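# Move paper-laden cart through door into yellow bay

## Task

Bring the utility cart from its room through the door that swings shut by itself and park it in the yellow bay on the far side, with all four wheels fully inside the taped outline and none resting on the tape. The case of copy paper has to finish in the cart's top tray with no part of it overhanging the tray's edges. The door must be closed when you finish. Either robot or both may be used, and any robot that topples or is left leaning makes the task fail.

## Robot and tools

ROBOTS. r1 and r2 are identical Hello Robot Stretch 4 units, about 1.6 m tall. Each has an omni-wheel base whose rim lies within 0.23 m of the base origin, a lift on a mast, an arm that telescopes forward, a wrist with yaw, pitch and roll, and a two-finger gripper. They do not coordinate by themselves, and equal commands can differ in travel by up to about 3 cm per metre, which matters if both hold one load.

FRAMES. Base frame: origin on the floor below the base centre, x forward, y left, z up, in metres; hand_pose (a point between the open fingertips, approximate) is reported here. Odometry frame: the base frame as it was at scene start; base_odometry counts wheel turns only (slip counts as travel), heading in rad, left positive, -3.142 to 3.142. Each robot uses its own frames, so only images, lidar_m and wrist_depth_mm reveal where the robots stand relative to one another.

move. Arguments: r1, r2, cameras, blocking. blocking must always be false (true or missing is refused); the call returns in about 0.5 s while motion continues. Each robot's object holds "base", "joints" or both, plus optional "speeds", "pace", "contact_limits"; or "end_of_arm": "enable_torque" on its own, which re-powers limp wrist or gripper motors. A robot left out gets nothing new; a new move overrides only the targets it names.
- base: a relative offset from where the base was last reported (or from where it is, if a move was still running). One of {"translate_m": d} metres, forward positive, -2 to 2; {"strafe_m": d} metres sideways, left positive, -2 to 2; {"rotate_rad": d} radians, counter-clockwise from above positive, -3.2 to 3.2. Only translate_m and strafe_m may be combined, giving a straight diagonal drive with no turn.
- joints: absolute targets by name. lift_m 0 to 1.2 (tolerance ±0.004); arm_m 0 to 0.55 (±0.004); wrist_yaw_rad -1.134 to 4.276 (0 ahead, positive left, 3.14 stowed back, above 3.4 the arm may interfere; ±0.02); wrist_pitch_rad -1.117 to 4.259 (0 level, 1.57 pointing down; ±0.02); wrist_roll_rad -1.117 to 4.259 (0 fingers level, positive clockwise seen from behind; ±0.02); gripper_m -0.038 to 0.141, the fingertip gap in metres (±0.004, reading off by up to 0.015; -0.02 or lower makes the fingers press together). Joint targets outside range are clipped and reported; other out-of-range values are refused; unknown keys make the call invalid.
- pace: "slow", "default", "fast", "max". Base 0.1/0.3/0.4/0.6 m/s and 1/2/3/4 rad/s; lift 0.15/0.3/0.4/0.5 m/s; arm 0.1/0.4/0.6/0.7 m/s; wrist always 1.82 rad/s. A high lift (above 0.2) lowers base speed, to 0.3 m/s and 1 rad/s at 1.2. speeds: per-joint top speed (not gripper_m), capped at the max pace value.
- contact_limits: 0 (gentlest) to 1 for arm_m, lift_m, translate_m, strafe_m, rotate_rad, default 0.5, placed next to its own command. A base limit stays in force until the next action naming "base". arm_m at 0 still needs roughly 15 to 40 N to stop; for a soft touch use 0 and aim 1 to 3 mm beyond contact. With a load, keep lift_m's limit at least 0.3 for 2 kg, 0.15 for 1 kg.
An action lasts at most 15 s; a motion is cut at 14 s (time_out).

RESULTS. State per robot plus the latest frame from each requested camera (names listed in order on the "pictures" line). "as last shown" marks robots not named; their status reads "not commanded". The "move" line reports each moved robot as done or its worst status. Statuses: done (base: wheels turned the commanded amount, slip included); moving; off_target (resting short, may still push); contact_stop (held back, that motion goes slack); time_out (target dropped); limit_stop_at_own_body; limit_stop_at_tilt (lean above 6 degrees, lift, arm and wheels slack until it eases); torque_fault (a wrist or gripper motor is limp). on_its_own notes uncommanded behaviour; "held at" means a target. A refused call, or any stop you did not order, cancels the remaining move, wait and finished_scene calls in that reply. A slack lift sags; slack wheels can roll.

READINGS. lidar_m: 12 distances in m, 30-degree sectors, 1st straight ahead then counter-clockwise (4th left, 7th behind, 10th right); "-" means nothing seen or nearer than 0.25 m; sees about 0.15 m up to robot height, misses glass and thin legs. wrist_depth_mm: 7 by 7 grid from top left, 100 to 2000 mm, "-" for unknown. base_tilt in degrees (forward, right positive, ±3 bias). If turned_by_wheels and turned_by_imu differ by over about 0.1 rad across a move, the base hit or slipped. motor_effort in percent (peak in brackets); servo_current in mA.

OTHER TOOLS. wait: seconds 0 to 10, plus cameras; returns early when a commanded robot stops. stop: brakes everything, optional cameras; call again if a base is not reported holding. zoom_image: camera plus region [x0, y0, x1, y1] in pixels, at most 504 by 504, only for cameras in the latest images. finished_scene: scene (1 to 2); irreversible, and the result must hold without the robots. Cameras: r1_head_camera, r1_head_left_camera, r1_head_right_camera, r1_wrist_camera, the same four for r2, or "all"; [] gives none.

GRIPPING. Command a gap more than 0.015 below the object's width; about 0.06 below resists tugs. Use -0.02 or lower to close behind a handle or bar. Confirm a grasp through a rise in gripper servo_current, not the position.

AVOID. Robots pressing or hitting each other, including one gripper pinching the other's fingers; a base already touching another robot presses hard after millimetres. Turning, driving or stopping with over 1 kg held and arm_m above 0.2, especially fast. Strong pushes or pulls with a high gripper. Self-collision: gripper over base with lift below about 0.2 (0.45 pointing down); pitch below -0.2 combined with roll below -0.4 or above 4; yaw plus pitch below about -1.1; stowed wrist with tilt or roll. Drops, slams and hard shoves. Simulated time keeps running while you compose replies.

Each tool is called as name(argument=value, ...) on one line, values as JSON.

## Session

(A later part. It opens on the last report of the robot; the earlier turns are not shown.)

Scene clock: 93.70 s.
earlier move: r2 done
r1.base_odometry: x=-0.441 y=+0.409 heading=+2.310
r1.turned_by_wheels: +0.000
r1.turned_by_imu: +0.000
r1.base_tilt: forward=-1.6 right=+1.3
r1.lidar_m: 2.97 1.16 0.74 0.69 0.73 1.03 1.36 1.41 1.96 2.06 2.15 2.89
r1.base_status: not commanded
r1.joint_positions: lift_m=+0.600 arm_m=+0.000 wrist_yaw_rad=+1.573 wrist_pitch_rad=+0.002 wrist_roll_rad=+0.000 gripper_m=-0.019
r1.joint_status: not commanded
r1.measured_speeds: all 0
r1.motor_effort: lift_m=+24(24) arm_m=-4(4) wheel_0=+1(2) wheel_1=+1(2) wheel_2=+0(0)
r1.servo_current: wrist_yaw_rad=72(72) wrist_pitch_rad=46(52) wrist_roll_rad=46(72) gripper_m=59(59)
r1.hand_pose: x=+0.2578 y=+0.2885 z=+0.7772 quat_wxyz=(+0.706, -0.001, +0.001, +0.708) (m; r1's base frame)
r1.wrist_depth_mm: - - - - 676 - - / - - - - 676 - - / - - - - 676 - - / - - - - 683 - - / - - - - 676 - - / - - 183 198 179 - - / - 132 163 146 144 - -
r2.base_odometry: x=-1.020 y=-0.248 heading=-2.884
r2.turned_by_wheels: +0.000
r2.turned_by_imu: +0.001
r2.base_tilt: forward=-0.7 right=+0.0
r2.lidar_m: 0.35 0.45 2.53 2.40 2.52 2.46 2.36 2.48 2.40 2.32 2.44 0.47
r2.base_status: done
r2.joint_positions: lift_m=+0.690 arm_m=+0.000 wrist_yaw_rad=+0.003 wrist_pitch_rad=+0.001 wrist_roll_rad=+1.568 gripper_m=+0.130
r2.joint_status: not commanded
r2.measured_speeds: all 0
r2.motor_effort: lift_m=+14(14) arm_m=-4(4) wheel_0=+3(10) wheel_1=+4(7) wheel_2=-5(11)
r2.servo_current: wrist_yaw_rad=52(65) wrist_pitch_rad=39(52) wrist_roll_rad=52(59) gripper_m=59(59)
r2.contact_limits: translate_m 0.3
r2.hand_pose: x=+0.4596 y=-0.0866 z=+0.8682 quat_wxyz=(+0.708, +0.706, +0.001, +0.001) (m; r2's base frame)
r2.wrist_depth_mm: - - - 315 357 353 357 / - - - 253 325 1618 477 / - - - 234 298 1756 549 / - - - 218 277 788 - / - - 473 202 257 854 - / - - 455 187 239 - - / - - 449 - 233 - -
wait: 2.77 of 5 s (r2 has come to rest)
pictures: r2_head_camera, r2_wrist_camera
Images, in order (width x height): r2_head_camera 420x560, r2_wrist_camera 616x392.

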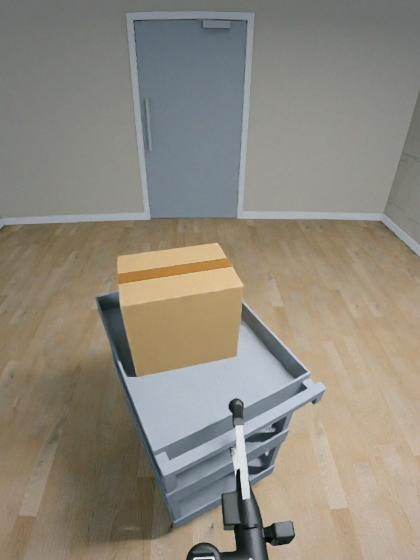

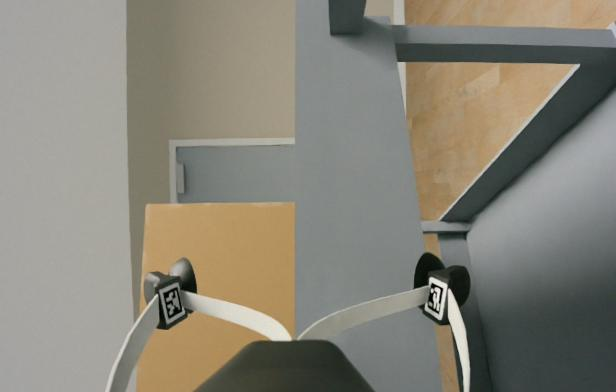

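move(r2={"base":{"translate_m":0.03,"strafe_m":-0.01},"pace":"slow","contact_limits":{"translate_m":0.3}}, blocking=false, cameras=[])

wait(seconds=3, cameras=[])

move(r2={"joints":{"gripper_m":-0.02}}, blocking=false, cameras=[])

wait(seconds=4, cameras=["r2_head_camera","r2_wrist_camera"])

Scene clock: 102.00 s.
move: r2 moving
r1: as last shown
r1.base_tilt: forward=-1.6 right=+1.2
r1.lidar_m: 2.99 1.15 0.76 0.70 0.74 1.03 1.36 1.43 1.96 2.05 2.13 2.91
r1.motor_effort: lift_m=+24(24) arm_m=-4(4) wheel_0=+2(2) wheel_1=+2(2) wheel_2=+0(0)
r1.servo_current: wrist_yaw_rad=52(65) wrist_pitch_rad=39(46) wrist_roll_rad=52(59) gripper_m=52(59)
r1.wrist_depth_mm: - - - - 676 - - / - - - - 676 - - / - - - - 683 - - / - - - - 691 - - / - - - - 676 - - / - - 183 198 179 - - / - 132 163 146 144 - -
r2.base_odometry: x=-1.033 y=-0.247 heading=-2.883
r2.turned_by_wheels: +0.000
r2.turned_by_imu: +0.001
r2.base_tilt: forward=-0.7 right=+0.0
r2.lidar_m: 0.34 0.41 2.51 2.39 2.49 2.46 2.34 2.49 2.39 2.32 2.43 0.48
r2.base_status: translate_m moving; strafe_m moving
r2.joint_positions: lift_m=+0.690 arm_m=+0.000 wrist_yaw_rad=+0.003 wrist_pitch_rad=+0.001 wrist_roll_rad=+1.568 gripper_m=+0.130
r2.joint_status: not commanded
r2.measured_speeds: translate_m=+0.049 strafe_m=-0.017 rotate_rad=-0.002 lift_m=+0.000 arm_m=+0.000 wrist_yaw_rad=+0.000 wrist_pitch_rad=+0.000 wrist_roll_rad=+0.000
r2.motor_effort: lift_m=+14(14) arm_m=-4(4) wheel_0=+7(10) wheel_1=+6(7) wheel_2=-9(12)
r2.servo_current: wrist_yaw_rad=39(52) wrist_pitch_rad=46(46) wrist_roll_rad=52(52) gripper_m=59(59)
r2.contact_limits: translate_m 0.3
r2.hand_pose: x=+0.4596 y=-0.0866 z=+0.8682 quat_wxyz=(+0.708, +0.706, +0.001, +0.001) (m; r2's base frame)
r2.wrist_depth_mm: - - - 309 340 345 343 / - - - 242 314 1618 1182 / - - - 225 291 1756 517 / - - - 206 268 798 - / - - 466 195 252 866 - / - - 445 179 220 - - / - - 442 - 226 - -
pictures: none
No camera images: "cameras" was empty.

Scene clock: 102.87 s.
earlier move: r2 done
r1.base_odometry: x=-0.441 y=+0.409 heading=+2.310
r1.turned_by_wheels: +0.000
r1.turned_by_imu: +0.000
r1.base_tilt: forward=-1.6 right=+1.3
r1.lidar_m: 2.96 1.15 0.76 0.68 0.76 1.00 1.37 1.42 1.94 2.06 2.13 2.93
r1.base_status: not commanded
r1.joint_positions: lift_m=+0.600 arm_m=+0.000 wrist_yaw_rad=+1.573 wrist_pitch_rad=+0.002 wrist_roll_rad=+0.000 gripper_m=-0.019
r1.joint_status: not commanded
r1.measured_speeds: all 0
r1.motor_effort: lift_m=+24(24) arm_m=-4(4) wheel_0=+1(2) wheel_1=+1(2) wheel_2=+0(0)
r1.servo_current: wrist_yaw_rad=59(65) wrist_pitch_rad=39(46) wrist_roll_rad=46(59) gripper_m=46(59)
r1.hand_pose: x=+0.2578 y=+0.2885 z=+0.7772 quat_wxyz=(+0.706, -0.001, +0.001, +0.708) (m; r1's base frame)
r1.wrist_depth_mm: - - - - 683 - - / - - - - 676 - - / - - - - 676 - - / - - - - 676 - - / - - - - 683 - - / - - 183 199 179 - - / - 132 163 146 144 - -
r2.base_odometry: x=-1.051 y=-0.246 heading=-2.884
r2.turned_by_wheels: +0.000
r2.turned_by_imu: +0.000
r2.base_tilt: forward=-0.6 right=+0.1
r2.lidar_m: 0.30 0.32 2.55 2.40 2.52 2.48 2.38 2.50 2.42 2.32 2.43 0.45
r2.base_status: done
r2.joint_positions: lift_m=+0.690 arm_m=+0.000 wrist_yaw_rad=+0.001 wrist_pitch_rad=+0.001 wrist_roll_rad=+1.568 gripper_m=+0.130
r2.joint_status: not commanded
r2.measured_speeds: all 0
r2.motor_effort: lift_m=+14(14) arm_m=-4(4) wheel_0=+4(10) wheel_1=+4(7) wheel_2=-9(12)
r2.servo_current: wrist_yaw_rad=46(59) wrist_pitch_rad=52(52) wrist_roll_rad=39(65) gripper_m=52(59)
r2.contact_limits: translate_m 0.3
r2.hand_pose: x=+0.4594 y=-0.0870 z=+0.8682 quat_wxyz=(+0.708, +0.706, +0.001, +0.000) (m; r2's base frame)
r2.wrist_depth_mm: - - - 289 324 1397 1060 / - - - 290 303 1576 1182 / - - - 212 277 1708 517 / - - - 197 257 1756 - / - - 449 184 240 778 - / - 439 433 169 211 186 - / - - 427 - 215 723 -
wait: 0.87 of 3 s (r2 has come to rest)
pictures: none
No camera images: "cameras" was empty.

Scene clock: 103.37 s.
move: r2 moving
r1: as last shown
r1.lidar_m: 2.97 1.17 0.74 0.72 0.74 1.03 1.36 1.43 1.97 2.07 2.16 2.91
r1.motor_effort: lift_m=+24(24) arm_m=-3(4) wheel_0=+2(2) wheel_1=+2(2) wheel_2=+0(0)
r1.servo_current: wrist_yaw_rad=46(65) wrist_pitch_rad=52(52) wrist_roll_rad=59(65) gripper_m=52(59)
r1.wrist_depth_mm: - - - - 676 - - / - - - - 683 - - / - - - - 683 - - / - - - - 683 - - / - - - - 691 - - / - - 183 198 179 - - / - 132 163 147 144 - -
r2.base_odometry: x=-1.051 y=-0.246 heading=-2.884
r2.turned_by_wheels: +0.000
r2.turned_by_imu: +0.000
r2.base_tilt: forward=-0.7 right=+0.1
r2.lidar_m: 0.31 0.34 2.53 2.42 2.51 2.50 2.39 2.50 2.42 2.32 2.42 0.46
r2.base_status: not commanded
r2.joint_positions: lift_m=+0.690 arm_m=+0.000 wrist_yaw_rad=+0.001 wrist_pitch_rad=+0.003 wrist_roll_rad=+1.568 gripper_m=+0.117
r2.joint_status: gripper_m moving
r2.measured_speeds: translate_m=+0.000 strafe_m=+0.000 rotate_rad=+0.000 lift_m=-0.001 arm_m=+0.000 wrist_yaw_rad=-0.002 wrist_pitch_rad=+0.013 wrist_roll_rad=+0.000
r2.motor_effort: lift_m=+15(15) arm_m=-4(4) wheel_0=+3(4) wheel_1=+5(5) wheel_2=-8(9)
r2.servo_current: wrist_yaw_rad=65(65) wrist_pitch_rad=39(46) wrist_roll_rad=59(59) gripper_m=111(117)
r2.contact_limits: translate_m 0.3
r2.hand_pose: x=+0.4594 y=-0.0871 z=+0.8676 quat_wxyz=(+0.708, +0.706, +0.001, -0.001) (m; r2's base frame)
r2.wrist_depth_mm: - - - 297 330 1366 1060 / - - - 290 304 1576 1182 / - - - 270 277 1708 508 / - - - 251 258 788 - / - 452 449 184 241 831 - / - 439 199 168 221 184 - / - - 427 - 216 - -
pictures: none
No camera images: "cameras" was empty.

Scene clock: 105.17 s.
earlier move: r2 done
r1.base_odometry: x=-0.441 y=+0.409 heading=+2.310
r1.turned_by_wheels: +0.000
r1.turned_by_imu: +0.000
r1.base_tilt: forward=-1.6 right=+1.3
r1.lidar_m: 2.96 1.16 0.75 0.70 0.73 1.02 1.37 1.44 1.96 2.06 2.13 2.89
r1.base_status: not commanded
r1.joint_positions: lift_m=+0.600 arm_m=+0.000 wrist_yaw_rad=+1.573 wrist_pitch_rad=+0.002 wrist_roll_rad=+0.000 gripper_m=-0.019
r1.joint_status: not commanded
r1.measured_speeds: all 0
r1.motor_effort: lift_m=+24(24) arm_m=-3(4) wheel_0=+2(2) wheel_1=+2(2) wheel_2=+0(0)
r1.servo_current: wrist_yaw_rad=46(65) wrist_pitch_rad=52(52) wrist_roll_rad=72(72) gripper_m=52(59)
r1.hand_pose: x=+0.2578 y=+0.2885 z=+0.7772 quat_wxyz=(+0.706, -0.001, +0.001, +0.708) (m; r1's base frame)
r1.wrist_depth_mm: - - - - 676 - - / - - - - 691 - - / - - - - 676 - - / - - - - 676 - - / - - - - 683 - - / - - 182 198 179 - - / - 132 163 146 144 - -
r2.base_odometry: x=-1.051 y=-0.246 heading=-2.884
r2.turned_by_wheels: +0.000
r2.turned_by_imu: +0.000
r2.base_tilt: forward=-0.7 right=+0.0
r2.lidar_m: 0.31 0.31 2.52 2.41 2.51 2.49 2.40 2.50 2.40 2.32 2.43 0.47
r2.base_status: not commanded
r2.joint_positions: lift_m=+0.690 arm_m=+0.000 wrist_yaw_rad=-0.003 wrist_pitch_rad=+0.012 wrist_roll_rad=+1.569 gripper_m=-0.018
r2.joint_status: all done
r2.measured_speeds: all 0
r2.motor_effort: lift_m=+19(19) arm_m=+5(5) wheel_0=+0(4) wheel_1=+2(5) wheel_2=-5(9)
r2.servo_current: wrist_yaw_rad=46(65) wrist_pitch_rad=65(65) wrist_roll_rad=46(59) gripper_m=137(267)
r2.contact_limits: translate_m 0.3
r2.hand_pose: x=+0.4590 y=-0.0883 z=+0.8647 quat_wxyz=(+0.708, +0.706, +0.003, -0.005) (m; r2's base frame)
r2.wrist_depth_mm: - - - 296 325 1336 1042 / - - - 289 303 1537 1160 / - - - 267 274 1708 504 / - - - 249 256 788 - / - 452 452 183 239 831 - / - 439 186 170 179 - - / - 421 421 - 212 - -
wait: 1.80 of 4 s (r2 has come to rest)
pictures: r2_head_camera, r2_wrist_camera
Images, in order (width x height): r2_head_camera 420x560, r2_wrist_camera 616x392.

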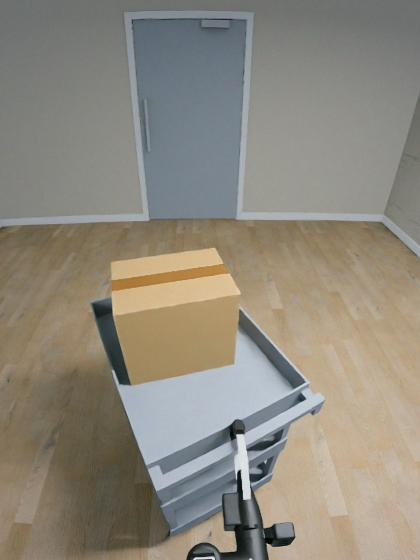

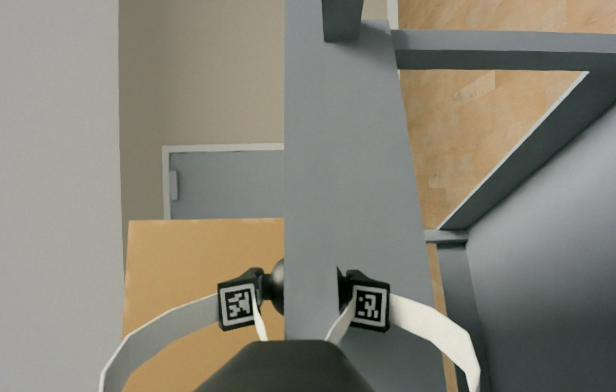

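move(r2={"base":{"strafe_m":0.22},"pace":"slow","contact_limits":{"strafe_m":0.7}}, r1={"base":{"rotate_rad":1.57}}, blocking=false, cameras=[])

wait(seconds=3, cameras=[])

wait(seconds=3, cameras=["r2_head_camera","r2_wrist_camera","r1_head_camera","r1_head_left_camera","r1_head_right_camera"])

Scene clock: 112.80 s.
move: r1 moving; r2 moving
r1.base_odometry: x=-0.441 y=+0.409 heading=+2.563
r1.turned_by_wheels: +0.252
r1.turned_by_imu: +0.253
r1.base_tilt: forward=-1.6 right=+1.3
r1.lidar_m: 1.66 0.83 0.71 0.71 0.83 1.38 1.37 1.59 2.09 2.08 2.38 3.33
r1.base_status: rotate_rad moving
r1.joint_positions: lift_m=+0.600 arm_m=+0.000 wrist_yaw_rad=+1.572 wrist_pitch_rad=+0.002 wrist_roll_rad=+0.000 gripper_m=-0.019
r1.joint_status: not commanded
r1.measured_speeds: translate_m=+0.000 strafe_m=+0.001 rotate_rad=+0.975 lift_m=+0.000 arm_m=+0.000 wrist_yaw_rad=+0.000 wrist_pitch_rad=+0.000 wrist_roll_rad=+0.000
r1.motor_effort: lift_m=+24(24) arm_m=-3(4) wheel_0=-8(9) wheel_1=-7(8) wheel_2=-6(7)
r1.servo_current: wrist_yaw_rad=52(65) wrist_pitch_rad=39(46) wrist_roll_rad=46(65) gripper_m=52(59)
r1.hand_pose: x=+0.2579 y=+0.2885 z=+0.7772 quat_wxyz=(+0.707, -0.001, +0.001, +0.708) (m; r1's base frame)
r1.wrist_depth_mm: - - - - - - - / - - - - - 569 - / - - - - - 585 - / - - - - - 580 - / - - - - - 564 - / - - 183 198 170 580 - / - 132 163 146 144 - -
r2.base_odometry: x=-1.048 y=-0.259 heading=-2.884
r2.turned_by_wheels: +0.000
r2.turned_by_imu: +0.000
r2.base_tilt: forward=-0.7 right=+0.1
r2.lidar_m: 0.31 0.37 2.52 2.39 2.48 2.50 2.38 2.45 2.43 2.32 2.42 0.44
r2.base_status: strafe_m moving
r2.joint_positions: lift_m=+0.690 arm_m=+0.000 wrist_yaw_rad=-0.003 wrist_pitch_rad=+0.011 wrist_roll_rad=+1.569 gripper_m=-0.018
r2.joint_status: not commanded
r2.measured_speeds: translate_m=+0.000 strafe_m=+0.056 rotate_rad=-0.002 lift_m=+0.000 arm_m=+0.000 wrist_yaw_rad=-0.004 wrist_pitch_rad=-0.007 wrist_roll_rad=+0.000
r2.motor_effort: lift_m=+19(19) arm_m=+5(5) wheel_0=-10(12) wheel_1=+8(8) wheel_2=+0(4)
r2.servo_current: wrist_yaw_rad=39(46) wrist_pitch_rad=59(72) wrist_roll_rad=46(52) gripper_m=124(137)
r2.contact_limits: strafe_m 0.7
r2.hand_pose: x=+0.4589 y=-0.0883 z=+0.8650 quat_wxyz=(+0.708, +0.706, +0.003, -0.005) (m; r2's base frame)
r2.wrist_depth_mm: - - - 297 324 1366 1042 / - - - 287 300 1576 1182 / - - - 266 273 1708 508 / - - - 195 255 768 - / - 452 449 182 238 842 - / - 439 185 168 180 - - / - 421 418 - 213 - -
pictures: none
No camera images: "cameras" was empty.

Scene clock: 114.37 s.
earlier move: r1 done; r2 moving
r1.base_odometry: x=-0.441 y=+0.410 heading=-2.403
r1.turned_by_wheels: +1.317
r1.turned_by_imu: +1.324
r1.base_tilt: forward=-1.6 right=+1.3
r1.lidar_m: 0.71 0.73 1.01 1.37 1.41 1.93 2.05 2.14 2.88 3.16 1.16 0.74
r1.base_status: done
r1.joint_positions: lift_m=+0.600 arm_m=+0.000 wrist_yaw_rad=+1.572 wrist_pitch_rad=+0.002 wrist_roll_rad=+0.000 gripper_m=-0.019
r1.joint_status: not commanded
r1.measured_speeds: all 0
r1.motor_effort: lift_m=+23(24) arm_m=-4(4) wheel_0=-3(9) wheel_1=-1(9) wheel_2=+0(9)
r1.servo_current: wrist_yaw_rad=65(65) wrist_pitch_rad=39(52) wrist_roll_rad=46(65) gripper_m=52(59)
r1.hand_pose: x=+0.2579 y=+0.2885 z=+0.7772 quat_wxyz=(+0.707, -0.001, +0.001, +0.708) (m; r1's base frame)
r1.wrist_depth_mm: - - - - - - - / - - - - - - - / - - - - - - - / - - - - - - - / - - - - - - - / - - 183 198 170 - - / - 132 163 147 143 - -
r2.base_odometry: x=-1.009 y=-0.404 heading=-2.885
r2.turned_by_wheels: +0.000
r2.turned_by_imu: -0.001
r2.base_tilt: forward=-0.6 right=+0.1
r2.lidar_m: 0.34 0.39 2.36 2.27 2.30 2.49 2.38 2.50 2.57 2.48 2.58 0.44
r2.base_status: strafe_m moving
r2.joint_positions: lift_m=+0.690 arm_m=+0.000 wrist_yaw_rad=-0.011 wrist_pitch_rad=+0.003 wrist_roll_rad=+1.569 gripper_m=-0.019
r2.joint_status: not commanded
r2.measured_speeds: translate_m=+0.001 strafe_m=+0.101 rotate_rad=-0.003 lift_m=+0.000 arm_m=+0.000 wrist_yaw_rad=+0.000 wrist_pitch_rad=+0.000 wrist_roll_rad=+0.000
r2.motor_effort: lift_m=+19(19) arm_m=+5(5) wheel_0=-10(17) wheel_1=+5(8) wheel_2=-5(5)
r2.servo_current: wrist_yaw_rad=78(78) wrist_pitch_rad=39(72) wrist_roll_rad=33(59) gripper_m=91(137)
r2.contact_limits: strafe_m 0.7
r2.hand_pose: x=+0.4582 y=-0.0907 z=+0.8671 quat_wxyz=(+0.708, +0.706, -0.003, -0.005) (m; r2's base frame)
r2.wrist_depth_mm: - - - 210 281 1397 1060 / - - - 199 264 1756 1205 / - - - 189 252 1756 - / - - 449 183 241 - - / - - 449 173 231 809 - / - - 188 167 181 - - / - - 436 - 216 732 -
wait: 1.57 of 3 s (r1 has come to rest)
pictures: none
No camera images: "cameras" was empty.

Scene clock: 115.63 s.
earlier move: r2 done
r1.base_odometry: x=-0.441 y=+0.410 heading=-2.403
r1.turned_by_wheels: +0.000
r1.turned_by_imu: +0.000
r1.base_tilt: forward=-1.6 right=+1.3
r1.lidar_m: 0.69 0.74 1.01 1.38 1.42 1.93 2.06 2.15 2.89 3.13 1.15 0.75
r1.base_status: done
r1.joint_positions: lift_m=+0.600 arm_m=+0.000 wrist_yaw_rad=+1.572 wrist_pitch_rad=+0.002 wrist_roll_rad=+0.000 gripper_m=-0.019
r1.joint_status: not commanded
r1.measured_speeds: all 0
r1.motor_effort: lift_m=+23(24) arm_m=-4(4) wheel_0=-4(9) wheel_1=-1(9) wheel_2=+0(9)
r1.servo_current: wrist_yaw_rad=39(78) wrist_pitch_rad=46(52) wrist_roll_rad=39(65) gripper_m=46(59)
r1.hand_pose: x=+0.2579 y=+0.2885 z=+0.7772 quat_wxyz=(+0.707, -0.001, +0.001, +0.708) (m; r1's base frame)
r1.wrist_depth_mm: - - - - - - - / - - - - - - - / - - - - - - - / - - - - - - - / - - - - - - - / - - 183 198 170 - - / - 132 163 147 144 - -
r2.base_odometry: x=-0.995 y=-0.458 heading=-2.884
r2.turned_by_wheels: +0.000
r2.turned_by_imu: +0.000
r2.base_tilt: forward=-0.7 right=+0.1
r2.lidar_m: 0.36 0.35 2.31 2.20 2.30 2.49 2.36 2.51 2.64 2.53 2.65 0.45
r2.base_status: done
r2.joint_positions: lift_m=+0.690 arm_m=+0.000 wrist_yaw_rad=-0.011 wrist_pitch_rad=+0.003 wrist_roll_rad=+1.569 gripper_m=-0.019
r2.joint_status: not commanded
r2.measured_speeds: all 0
r2.motor_effort: lift_m=+19(19) arm_m=+5(5) wheel_0=-6(17) wheel_1=+3(8) wheel_2=-4(5)
r2.servo_current: wrist_yaw_rad=52(78) wrist_pitch_rad=46(72) wrist_roll_rad=39(59) gripper_m=91(137)
r2.contact_limits: strafe_m 0.7
r2.hand_pose: x=+0.4582 y=-0.0907 z=+0.8671 quat_wxyz=(+0.708, +0.706, -0.003, -0.005) (m; r2's base frame)
r2.wrist_depth_mm: - - - 200 265 1576 1118 / - - - 192 254 1708 1138 / - - - 185 246 1618 - / - - 445 180 240 - - / - - 452 173 231 809 - / - - 189 167 181 - - / - - 445 - 218 - -
wait: 1.27 of 3 s (r2 has come to rest)
pictures: r1_head_camera, r1_head_left_camera, r1_head_right_camera, r2_head_camera, r2_wrist_camera
Images, in order (width x height): r1_head_camera 420x560, r1_head_left_camera 420x672, r1_head_right_camera 420x672, r2_head_camera 420x560, r2_wrist_camera 616x392.

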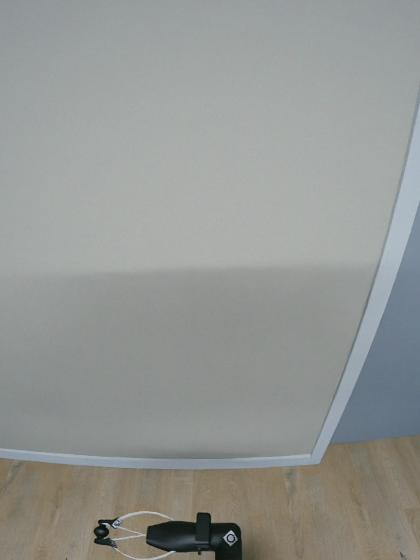

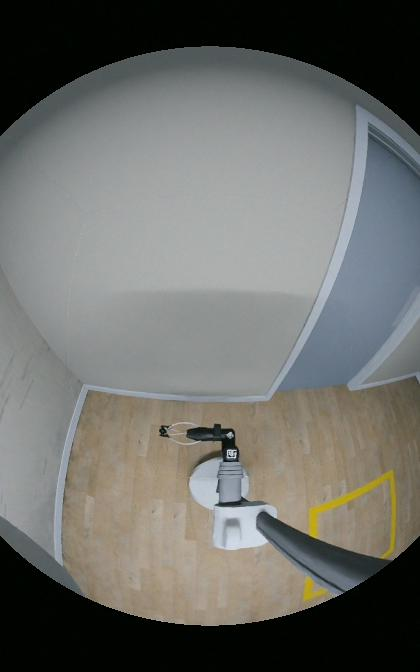

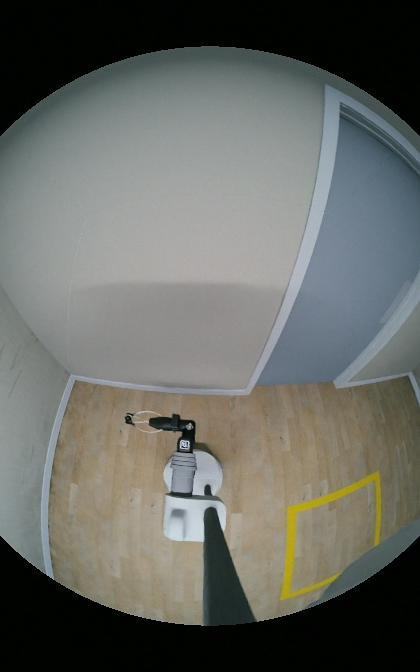

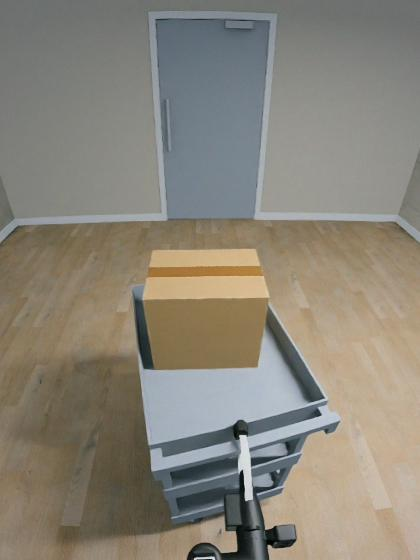

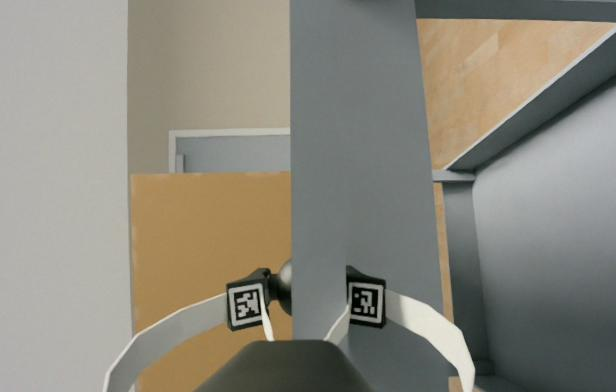

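move(r1={"base":{"strafe_m":-1.05},"joints":{"wrist_yaw_rad":3.1},"pace":"default"}, r2={"base":{"strafe_m":0.1},"pace":"slow","contact_limits":{"strafe_m":0.7}}, blocking=false, cameras=[])

wait(seconds=3, cameras=[])

wait(seconds=5, cameras=["r2_head_camera","r2_wrist_camera","r1_head_camera","r1_head_left_camera","r1_head_right_camera"])

Scene clock: 135.53 s.
move: r1 moving; r2 moving
r1.base_odometry: x=-0.466 y=+0.436 heading=-2.403
r1.turned_by_wheels: +0.000
r1.turned_by_imu: +0.000
r1.base_tilt: forward=-1.6 right=+1.2
r1.lidar_m: 0.70 0.73 1.01 1.40 1.45 1.99 2.05 2.18 2.89 3.13 1.18 0.77
r1.base_status: strafe_m moving
r1.joint_positions: lift_m=+0.600 arm_m=+0.000 wrist_yaw_rad=+2.157 wrist_pitch_rad=+0.002 wrist_roll_rad=+0.000 gripper_m=-0.019
r1.joint_status: wrist_yaw_rad moving
r1.measured_speeds: translate_m=+0.000 strafe_m=-0.142 rotate_rad=-0.001 lift_m=+0.000 arm_m=+0.000 wrist_yaw_rad=+1.822 wrist_pitch_rad=+0.000 wrist_roll_rad=+0.000
r1.motor_effort: lift_m=+23(23) arm_m=-3(4) wheel_0=+10(11) wheel_1=-10(11) wheel_2=+1(1)
r1.servo_current: wrist_yaw_rad=65(124) wrist_pitch_rad=39(46) wrist_roll_rad=52(72) gripper_m=52(59)
r1.hand_pose: x=+0.0843 y=+0.2886 z=+0.7772 quat_wxyz=(+0.473, -0.001, +0.000, +0.881) (m; r1's base frame)
r1.wrist_depth_mm: - - - - - - - / - - - - - - - / - - - - - - - / - - - - - - - / - - - - - - - / - - 183 198 170 - - / 1983 1708 163 146 144 - -
r2.base_odometry: x=-0.991 y=-0.472 heading=-2.885
r2.turned_by_wheels: +0.000
r2.turned_by_imu: +0.000
r2.base_tilt: forward=-0.7 right=+0.1
r2.lidar_m: 0.35 0.37 2.28 2.18 2.26 2.48 2.36 2.50 2.65 2.54 2.65 0.44
r2.base_status: strafe_m moving
r2.joint_positions: lift_m=+0.690 arm_m=+0.000 wrist_yaw_rad=-0.011 wrist_pitch_rad=+0.003 wrist_roll_rad=+1.569 gripper_m=-0.019
r2.joint_status: not commanded
r2.measured_speeds: translate_m=+0.000 strafe_m=+0.056 rotate_rad=+0.001 lift_m=+0.000 arm_m=+0.000 wrist_yaw_rad=+0.000 wrist_pitch_rad=+0.000 wrist_roll_rad=+0.000
r2.motor_effort: lift_m=+19(19) arm_m=+5(5) wheel_0=-12(14) wheel_1=+5(8) wheel_2=-1(3)
r2.servo_current: wrist_yaw_rad=78(78) wrist_pitch_rad=33(46) wrist_roll_rad=46(52) gripper_m=85(98)
r2.contact_limits: strafe_m 0.7
r2.hand_pose: x=+0.4582 y=-0.0907 z=+0.8671 quat_wxyz=(+0.708, +0.706, -0.003, -0.005) (m; r2's base frame)
r2.wrist_depth_mm: - - - 198 263 1537 1182 / - - - 191 254 1708 530 / - - - 184 246 788 - / - 449 442 179 239 - - / - - 445 173 230 809 - / - - 189 167 181 - - / - - 445 - 218 - -
pictures: none
No camera images: "cameras" was empty.

Scene clock: 137.17 s.
earlier move: r1 moving; r2 done
r1.base_odometry: x=-0.768 y=+0.768 heading=-2.403
r1.turned_by_wheels: +0.000
r1.turned_by_imu: -0.003
r1.base_tilt: forward=-1.6 right=+1.2
r1.lidar_m: 0.68 0.72 1.02 1.85 1.92 2.13 2.05 2.13 2.86 2.86 1.19 0.85
r1.base_status: strafe_m moving
r1.joint_positions: lift_m=+0.600 arm_m=+0.000 wrist_yaw_rad=+3.097 wrist_pitch_rad=+0.002 wrist_roll_rad=+0.000 gripper_m=-0.019
r1.joint_status: all done
r1.measured_speeds: translate_m=+0.001 strafe_m=-0.300 rotate_rad=-0.003 lift_m=+0.000 arm_m=+0.000 wrist_yaw_rad=+0.000 wrist_pitch_rad=+0.000 wrist_roll_rad=+0.000
r1.motor_effort: lift_m=+23(23) arm_m=-1(4) wheel_0=+7(12) wheel_1=-6(11) wheel_2=+0(2)
r1.servo_current: wrist_yaw_rad=59(124) wrist_pitch_rad=46(52) wrist_roll_rad=65(72) gripper_m=52(59)
r1.hand_pose: x=-0.1133 y=+0.1001 z=+0.7772 quat_wxyz=(+0.022, -0.001, +0.000, +1.000) (m; r1's base frame)
r1.wrist_depth_mm: - 137 - - - - - / - 137 - - - - - / 109 137 215 - - - - / 122 138 279 - - - - / - - - - - - - / - - - 198 - - - / - 1863 180 183 154 1756 1808
r2.base_odometry: x=-0.970 y=-0.555 heading=-2.885
r2.turned_by_wheels: +0.000
r2.turned_by_imu: +0.000
r2.base_tilt: forward=-0.7 right=+0.1
r2.lidar_m: 0.38 0.40 2.20 2.09 2.20 2.49 2.36 2.51 2.73 2.63 2.76 0.43
r2.base_status: done
r2.joint_positions: lift_m=+0.690 arm_m=+0.000 wrist_yaw_rad=-0.011 wrist_pitch_rad=+0.003 wrist_roll_rad=+1.569 gripper_m=-0.019
r2.joint_status: not commanded
r2.measured_speeds: all 0
r2.motor_effort: lift_m=+19(19) arm_m=+5(5) wheel_0=-5(14) wheel_1=+3(9) wheel_2=-3(5)
r2.servo_current: wrist_yaw_rad=72(78) wrist_pitch_rad=39(46) wrist_roll_rad=46(52) gripper_m=85(98)
r2.contact_limits: strafe_m 0.7
r2.hand_pose: x=+0.4582 y=-0.0907 z=+0.8671 quat_wxyz=(+0.708, +0.706, -0.003, -0.005) (m; r2's base frame)
r2.wrist_depth_mm: - - - 184 246 1708 1182 / - - - 180 241 1708 549 / - - - 176 236 788 - / - 442 439 174 233 - - / - - 449 170 229 820 - / - - 187 167 181 - - / - - 466 - 222 - -
wait: 1.63 of 3 s (r2 has come to rest)
pictures: none
No camera images: "cameras" was empty.

Scene clock: 139.87 s.
earlier move: r1 done
r1.base_odometry: x=-1.148 y=+1.186 heading=-2.403
r1.turned_by_wheels: +0.000
r1.turned_by_imu: -0.003
r1.base_tilt: forward=-1.6 right=+1.3
r1.lidar_m: 0.80 0.85 1.03 2.41 2.50 2.14 2.05 2.12 2.40 2.30 1.09 0.86
r1.base_status: done
r1.joint_positions: lift_m=+0.600 arm_m=+0.000 wrist_yaw_rad=+3.097 wrist_pitch_rad=+0.002 wrist_roll_rad=+0.000 gripper_m=-0.019
r1.joint_status: all done
r1.measured_speeds: all 0
r1.motor_effort: lift_m=+23(23) arm_m=+3(4) wheel_0=+2(12) wheel_1=-1(11) wheel_2=+0(2)
r1.servo_current: wrist_yaw_rad=46(124) wrist_pitch_rad=39(52) wrist_roll_rad=59(72) gripper_m=52(65)
r1.hand_pose: x=-0.1134 y=+0.1001 z=+0.7772 quat_wxyz=(+0.022, -0.001, +0.000, +1.000) (m; r1's base frame)
r1.wrist_depth_mm: - 137 - - - - - / - 137 - - - - - / 109 137 200 - - - - / 121 138 276 - - - - / - - - - - - - / - - - 198 - - - / - 1921 179 183 154 1808 1863
r2.base_odometry: x=-0.970 y=-0.555 heading=-2.885
r2.turned_by_wheels: +0.000
r2.turned_by_imu: +0.000
r2.base_tilt: forward=-0.7 right=+0.1
r2.lidar_m: 0.36 0.40 2.21 2.11 2.18 2.48 2.38 2.49 2.74 2.63 2.75 0.44
r2.base_status: done
r2.joint_positions: lift_m=+0.690 arm_m=+0.000 wrist_yaw_rad=-0.011 wrist_pitch_rad=+0.003 wrist_roll_rad=+1.569 gripper_m=-0.019
r2.joint_status: not commanded
r2.measured_speeds: all 0
r2.motor_effort: lift_m=+19(19) arm_m=+4(5) wheel_0=-5(14) wheel_1=+3(9) wheel_2=-3(5)
r2.servo_current: wrist_yaw_rad=72(85) wrist_pitch_rad=39(52) wrist_roll_rad=59(59) gripper_m=85(98)
r2.contact_limits: strafe_m 0.7
r2.hand_pose: x=+0.4582 y=-0.0907 z=+0.8671 quat_wxyz=(+0.708, +0.706, -0.003, -0.005) (m; r2's base frame)
r2.wrist_depth_mm: - - - 182 245 1708 1205 / - - - 180 240 1756 544 / - - - 176 236 788 - / - 442 442 174 233 - - / - - 445 171 229 820 - / - - 187 167 182 - - / - - 462 - 221 - -
wait: 2.70 of 5 s (r1 has come to rest)
pictures: r1_head_camera, r1_head_left_camera, r1_head_right_camera, r2_head_camera, r2_wrist_camera
Images, in order (width x height): r1_head_camera 420x560, r1_head_left_camera 420x672, r1_head_right_camera 420x672, r2_head_camera 420x560, r2_wrist_camera 616x392.

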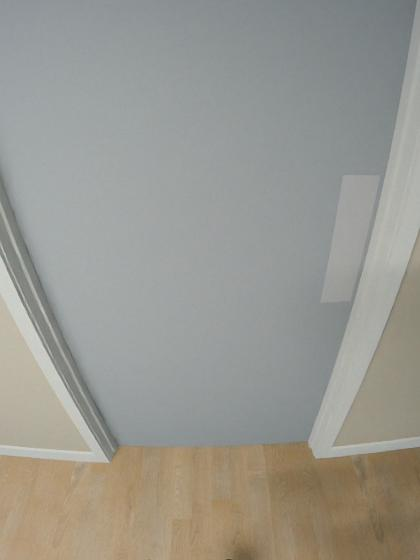

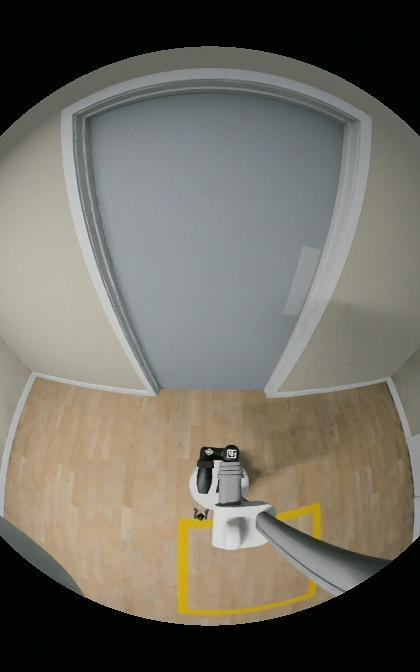

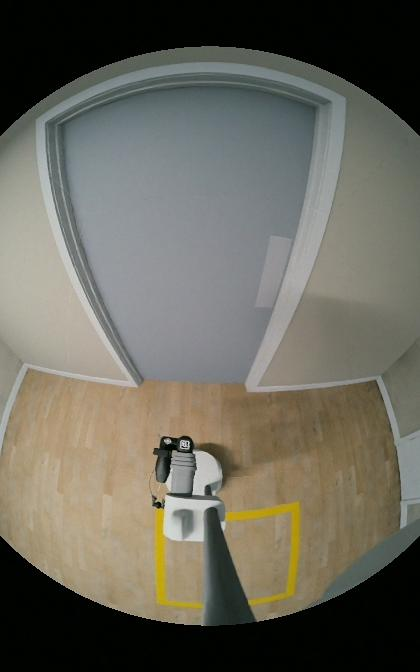

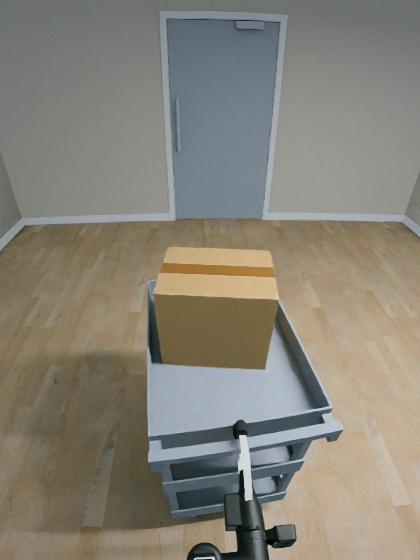

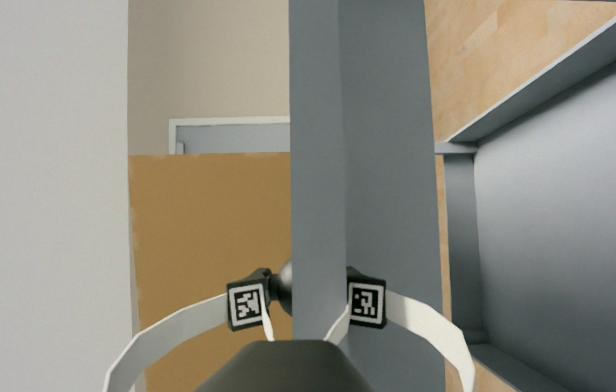

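move(r1={"base":{"translate_m":1.66},"contact_limits":{"translate_m":0.7},"pace":"slow"}, r2={"base":{"strafe_m":0.05},"pace":"slow","contact_limits":{"strafe_m":0.7}}, blocking=false, cameras=[])

wait(seconds=9, cameras=[])

wait(seconds=9, cameras=["r2_head_camera","r1_head_camera","r1_head_left_camera","r2_wrist_camera"])

Scene clock: 154.93 s.
move: r1 moving; r2 moving
r1.base_odometry: x=-1.157 y=+1.178 heading=-2.403
r1.turned_by_wheels: +0.000
r1.turned_by_imu: +0.000
r1.base_tilt: forward=-1.6 right=+1.3
r1.lidar_m: 0.80 0.82 1.03 2.41 2.49 2.13 2.02 2.15 2.40 2.30 1.09 0.83
r1.base_status: translate_m moving
r1.joint_positions: lift_m=+0.600 arm_m=+0.000 wrist_yaw_rad=+3.097 wrist_pitch_rad=+0.002 wrist_roll_rad=+0.000 gripper_m=-0.019
r1.joint_status: not commanded
r1.measured_speeds: translate_m=+0.049 strafe_m=-0.001 rotate_rad=+0.001 lift_m=+0.000 arm_m=+0.000 wrist_yaw_rad=+0.000 wrist_pitch_rad=+0.000 wrist_roll_rad=+0.000
r1.motor_effort: lift_m=+23(23) arm_m=+4(4) wheel_0=+3(7) wheel_1=+5(5) wheel_2=-4(6)
r1.servo_current: wrist_yaw_rad=39(65) wrist_pitch_rad=39(46) wrist_roll_rad=65(65) gripper_m=52(59)
r1.contact_limits: translate_m 0.7
r1.hand_pose: x=-0.1134 y=+0.1001 z=+0.7772 quat_wxyz=(+0.022, -0.001, +0.000, +1.000) (m; r1's base frame)
r1.wrist_depth_mm: - 137 - - - - - / - 137 - - - - - / 109 137 200 - - - - / 121 138 276 - - - - / - - - - - - - / - - - 198 - - - / - 1863 180 183 154 1756 1863
r2.base_odometry: x=-0.966 y=-0.569 heading=-2.885
r2.turned_by_wheels: +0.000
r2.turned_by_imu: +0.000
r2.base_tilt: forward=-0.7 right=+0.0
r2.lidar_m: 0.36 0.40 2.19 2.09 2.16 2.48 2.37 2.47 2.78 2.65 2.76 0.42
r2.base_status: strafe_m moving
r2.joint_positions: lift_m=+0.690 arm_m=+0.000 wrist_yaw_rad=-0.011 wrist_pitch_rad=+0.003 wrist_roll_rad=+1.569 gripper_m=-0.019
r2.joint_status: not commanded
r2.measured_speeds: translate_m=+0.000 strafe_m=+0.057 rotate_rad=-0.001 lift_m=+0.000 arm_m=+0.000 wrist_yaw_rad=+0.000 wrist_pitch_rad=+0.000 wrist_roll_rad=+0.000
r2.motor_effort: lift_m=+19(19) arm_m=+5(5) wheel_0=-14(15) wheel_1=+7(8) wheel_2=-1(2)
r2.servo_current: wrist_yaw_rad=65(78) wrist_pitch_rad=46(46) wrist_roll_rad=39(52) gripper_m=85(91)
r2.contact_limits: strafe_m 0.7
r2.hand_pose: x=+0.4582 y=-0.0907 z=+0.8671 quat_wxyz=(+0.708, +0.706, -0.003, -0.005) (m; r2's base frame)
r2.wrist_depth_mm: - - - 181 243 1708 1205 / - - - 179 239 1708 559 / - - - 176 236 759 - / - 445 442 173 232 - - / - - 449 171 229 820 - / - - 188 167 182 - - / - - 466 - 221 - -
pictures: none
No camera images: "cameras" was empty.

Scene clock: 156.03 s.
earlier move: r1 moving; r2 done
r1.base_odometry: x=-1.229 y=+1.112 heading=-2.403
r1.turned_by_wheels: +0.000
r1.turned_by_imu: +0.000
r1.base_tilt: forward=-1.6 right=+1.3
r1.lidar_m: 0.70 0.75 0.87 2.28 2.46 2.24 2.14 2.24 2.40 2.30 0.94 0.73
r1.base_status: translate_m moving
r1.joint_positions: lift_m=+0.600 arm_m=+0.000 wrist_yaw_rad=+3.097 wrist_pitch_rad=+0.002 wrist_roll_rad=+0.000 gripper_m=-0.019
r1.joint_status: not commanded
r1.measured_speeds: translate_m=+0.100 strafe_m=+0.001 rotate_rad=-0.001 lift_m=+0.000 arm_m=+0.000 wrist_yaw_rad=+0.000 wrist_pitch_rad=+0.000 wrist_roll_rad=+0.000
r1.motor_effort: lift_m=+23(23) arm_m=+4(4) wheel_0=+6(7) wheel_1=+4(6) wheel_2=-4(7)
r1.servo_current: wrist_yaw_rad=52(72) wrist_pitch_rad=46(52) wrist_roll_rad=46(72) gripper_m=59(59)
r1.contact_limits: translate_m 0.7
r1.hand_pose: x=-0.1134 y=+0.1001 z=+0.7772 quat_wxyz=(+0.022, -0.001, +0.000, +1.000) (m; r1's base frame)
r1.wrist_depth_mm: - 136 - - - - - / - 137 - - - - - / 109 137 200 - - - - / 121 138 276 - - - - / - - - - - - - / - - - 198 - - - / - 1808 179 184 154 1863 1863
r2.base_odometry: x=-0.957 y=-0.603 heading=-2.885
r2.turned_by_wheels: +0.000
r2.turned_by_imu: +0.000
r2.base_tilt: forward=-0.7 right=+0.0
r2.lidar_m: 0.38 0.39 2.15 2.03 2.14 2.50 2.37 2.51 2.81 2.67 2.81 0.45
r2.base_status: done
r2.joint_positions: lift_m=+0.690 arm_m=+0.000 wrist_yaw_rad=-0.011 wrist_pitch_rad=+0.003 wrist_roll_rad=+1.569 gripper_m=-0.019
r2.joint_status: not commanded
r2.measured_speeds: all 0
r2.motor_effort: lift_m=+19(19) arm_m=+5(5) wheel_0=-5(15) wheel_1=+3(8) wheel_2=-3(4)
r2.servo_current: wrist_yaw_rad=59(78) wrist_pitch_rad=39(46) wrist_roll_rad=39(59) gripper_m=85(91)
r2.contact_limits: strafe_m 0.7
r2.hand_pose: x=+0.4582 y=-0.0907 z=+0.8671 quat_wxyz=(+0.708, +0.706, -0.003, -0.005) (m; r2's base frame)
r2.wrist_depth_mm: - - - 176 237 1756 1182 / - - - - 233 1618 535 / - - - 172 233 788 - / - 442 442 171 230 820 - / - - 452 169 228 820 - / - - 187 167 182 - - / - - 469 - 224 1576 -
wait: 1.10 of 9 s (r2 has come to rest)
pictures: none
No camera images: "cameras" was empty.

Scene clock: 165.03 s.
earlier move: r1 moving
r1.base_odometry: x=-1.895 y=+0.506 heading=-2.403
r1.turned_by_wheels: +0.000
r1.turned_by_imu: +0.195
r1.base_tilt: forward=-2.9 right=+2.0
r1.lidar_m: 0.25 0.25 0.25 0.30 2.64 3.00 2.99 2.87 0.47 0.47 2.61 0.28
r1.base_status: translate_m moving
r1.joint_positions: lift_m=+0.600 arm_m=+0.000 wrist_yaw_rad=+3.109 wrist_pitch_rad=+0.002 wrist_roll_rad=+0.000 gripper_m=-0.019
r1.joint_status: not commanded
r1.measured_speeds: translate_m=+0.100 strafe_m=-0.001 rotate_rad=+0.005 lift_m=+0.000 arm_m=+0.000 wrist_yaw_rad=+0.005 wrist_pitch_rad=+0.000 wrist_roll_rad=+0.000
r1.motor_effort: lift_m=+22(23) arm_m=+7(7) wheel_0=+7(27) wheel_1=+16(19) wheel_2=-16(22)
r1.servo_current: wrist_yaw_rad=78(85) wrist_pitch_rad=39(52) wrist_roll_rad=59(72) gripper_m=59(65)
r1.contact_limits: translate_m 0.7
r1.hand_pose: x=-0.1148 y=+0.0968 z=+0.7773 quat_wxyz=(+0.016, -0.001, +0.000, +1.000) (m; r1's base frame)
r1.wrist_depth_mm: - 136 - - - - - / - 136 193 - - - - / 105 132 179 - - - - / 118 137 250 - - - - / - - - - - - - / - - - 198 - - - / 1921 1808 180 183 144 1756 1808
r2.base_odometry: x=-0.957 y=-0.603 heading=-2.885
r2.turned_by_wheels: +0.000
r2.turned_by_imu: +0.001
r2.base_tilt: forward=-0.7 right=+0.0
r2.lidar_m: 0.37 0.40 2.14 2.02 2.16 2.50 2.38 2.50 2.79 2.67 2.80 0.43
r2.base_status: done
r2.joint_positions: lift_m=+0.690 arm_m=+0.000 wrist_yaw_rad=-0.011 wrist_pitch_rad=+0.003 wrist_roll_rad=+1.569 gripper_m=-0.019
r2.joint_status: not commanded
r2.measured_speeds: all 0
r2.motor_effort: lift_m=+19(20) arm_m=+5(5) wheel_0=-5(15) wheel_1=+3(8) wheel_2=-3(4)
r2.servo_current: wrist_yaw_rad=65(85) wrist_pitch_rad=39(52) wrist_roll_rad=52(65) gripper_m=91(98)
r2.contact_limits: strafe_m 0.7
r2.hand_pose: x=+0.4582 y=-0.0907 z=+0.8671 quat_wxyz=(+0.708, +0.706, -0.003, -0.005) (m; r2's base frame)
r2.wrist_depth_mm: - - - 176 236 1708 1205 / - - - - 235 1618 544 / - - - 172 233 798 - / - 445 439 171 231 831 - / - - 445 169 229 820 - / - - 187 168 181 - - / - - 473 - 225 1537 -
wait: 9.00 s; no rest
pictures: r1_head_camera, r1_head_left_camera, r2_head_camera, r2_wrist_camera
Images, in order (width x height): r1_head_camera 420x560, r1_head_left_camera 420x672, r2_head_camera 420x560, r2_wrist_camera 616x392.

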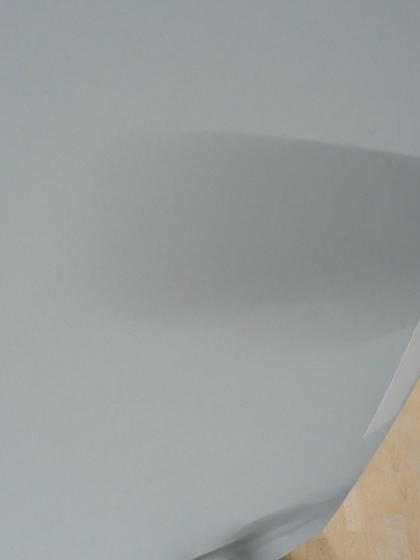

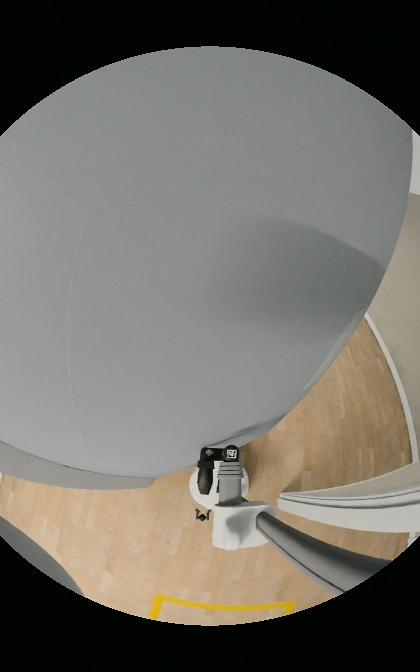

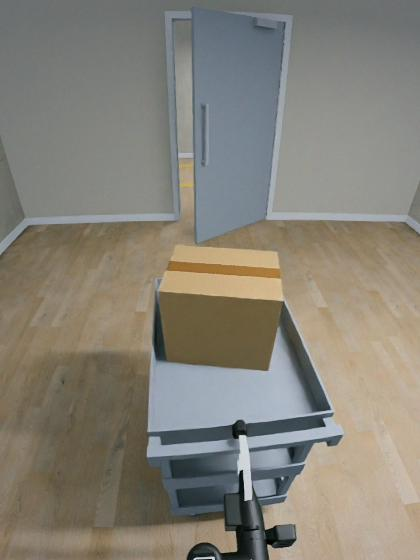

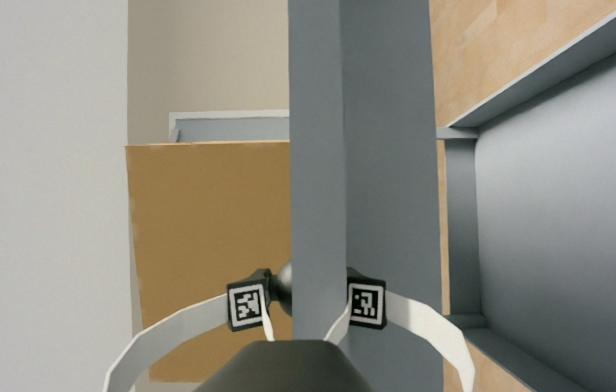

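stop(cameras=["r1_head_camera","r1_head_left_camera","r1_head_right_camera","r2_head_camera"])

Scene clock: 168.27 s.
earlier move: r1 stopped
r1.base_odometry: x=-2.086 y=+0.333 heading=-2.401
r1.turned_by_wheels: +0.002
r1.turned_by_imu: +0.191
r1.base_tilt: forward=-1.6 right=+1.3
r1.lidar_m: 0.25 0.25 0.25 0.25 0.42 3.19 3.24 0.65 0.64 2.50 3.05 0.45
r1.base_status: translate_m stopped (by the wheels' count: +1.268 of +1.660)
r1.joint_positions: lift_m=+0.600 arm_m=+0.000 wrist_yaw_rad=+3.102 wrist_pitch_rad=+0.002 wrist_roll_rad=+0.000 gripper_m=-0.019
r1.joint_status: not commanded
r1.measured_speeds: all 0
r1.motor_effort: lift_m=+20(23) arm_m=+4(7) wheel_0=-3(27) wheel_1=+14(21) wheel_2=-6(22)
r1.servo_current: wrist_yaw_rad=52(85) wrist_pitch_rad=46(52) wrist_roll_rad=39(78) gripper_m=59(65)
r1.contact_limits: translate_m 0.7
r1.hand_pose: x=-0.1138 y=+0.0987 z=+0.7775 quat_wxyz=(+0.020, -0.001, +0.000, +1.000) (m; r1's base frame)
r1.wrist_depth_mm: - 136 - - - - - / - 137 - - - - - / 110 137 196 - - - - / 120 138 297 - - - - / - - - - - - - / - - - 199 - - - / - 1921 180 183 154 1756 1863
r2.base_odometry: x=-0.957 y=-0.603 heading=-2.885
r2.turned_by_wheels: +0.000
r2.turned_by_imu: +0.000
r2.base_tilt: forward=-0.7 right=+0.1
r2.lidar_m: 0.39 0.41 2.13 2.03 2.15 2.49 2.39 2.50 2.81 2.69 2.81 0.45
r2.base_status: done
r2.joint_positions: lift_m=+0.690 arm_m=+0.000 wrist_yaw_rad=-0.011 wrist_pitch_rad=+0.003 wrist_roll_rad=+1.569 gripper_m=-0.019
r2.joint_status: not commanded
r2.measured_speeds: all 0
r2.motor_effort: lift_m=+19(20) arm_m=+5(5) wheel_0=-5(15) wheel_1=+4(8) wheel_2=-3(4)
r2.servo_current: wrist_yaw_rad=72(85) wrist_pitch_rad=39(52) wrist_roll_rad=59(72) gripper_m=85(98)
r2.contact_limits: strafe_m 0.7
r2.hand_pose: x=+0.4582 y=-0.0907 z=+0.8671 quat_wxyz=(+0.708, +0.706, -0.003, -0.005) (m; r2's base frame)
r2.wrist_depth_mm: - - - 176 236 1708 1205 / - - - - 235 1576 544 / - - - 172 233 788 - / - 445 442 171 231 831 - / - - 449 169 229 820 - / - - 187 168 181 - - / - - 473 - 224 1537 -
pictures: r1_head_camera, r1_head_left_camera, r1_head_right_camera, r2_head_camera
Images, in order (width x height): r1_head_camera 420x560, r1_head_left_camera 420x672, r1_head_right_camera 420x672, r2_head_camera 420x560.

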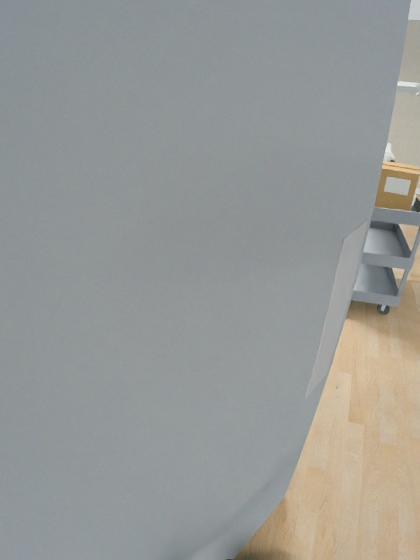

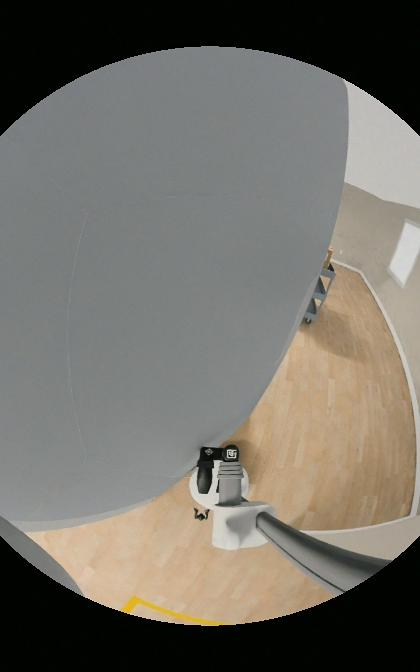

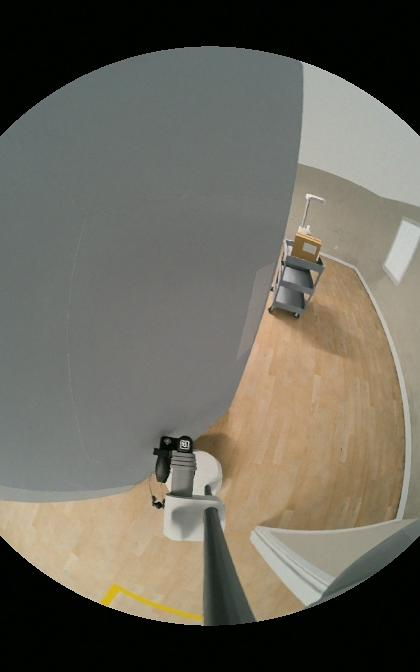

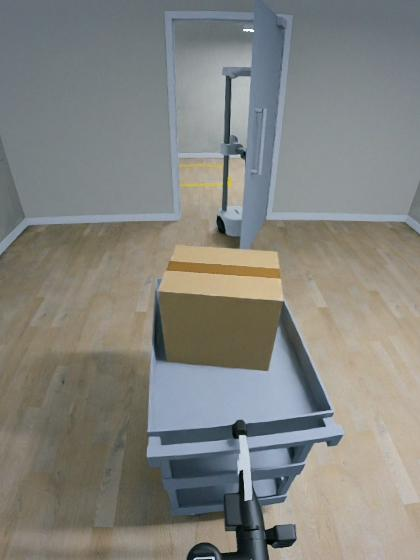

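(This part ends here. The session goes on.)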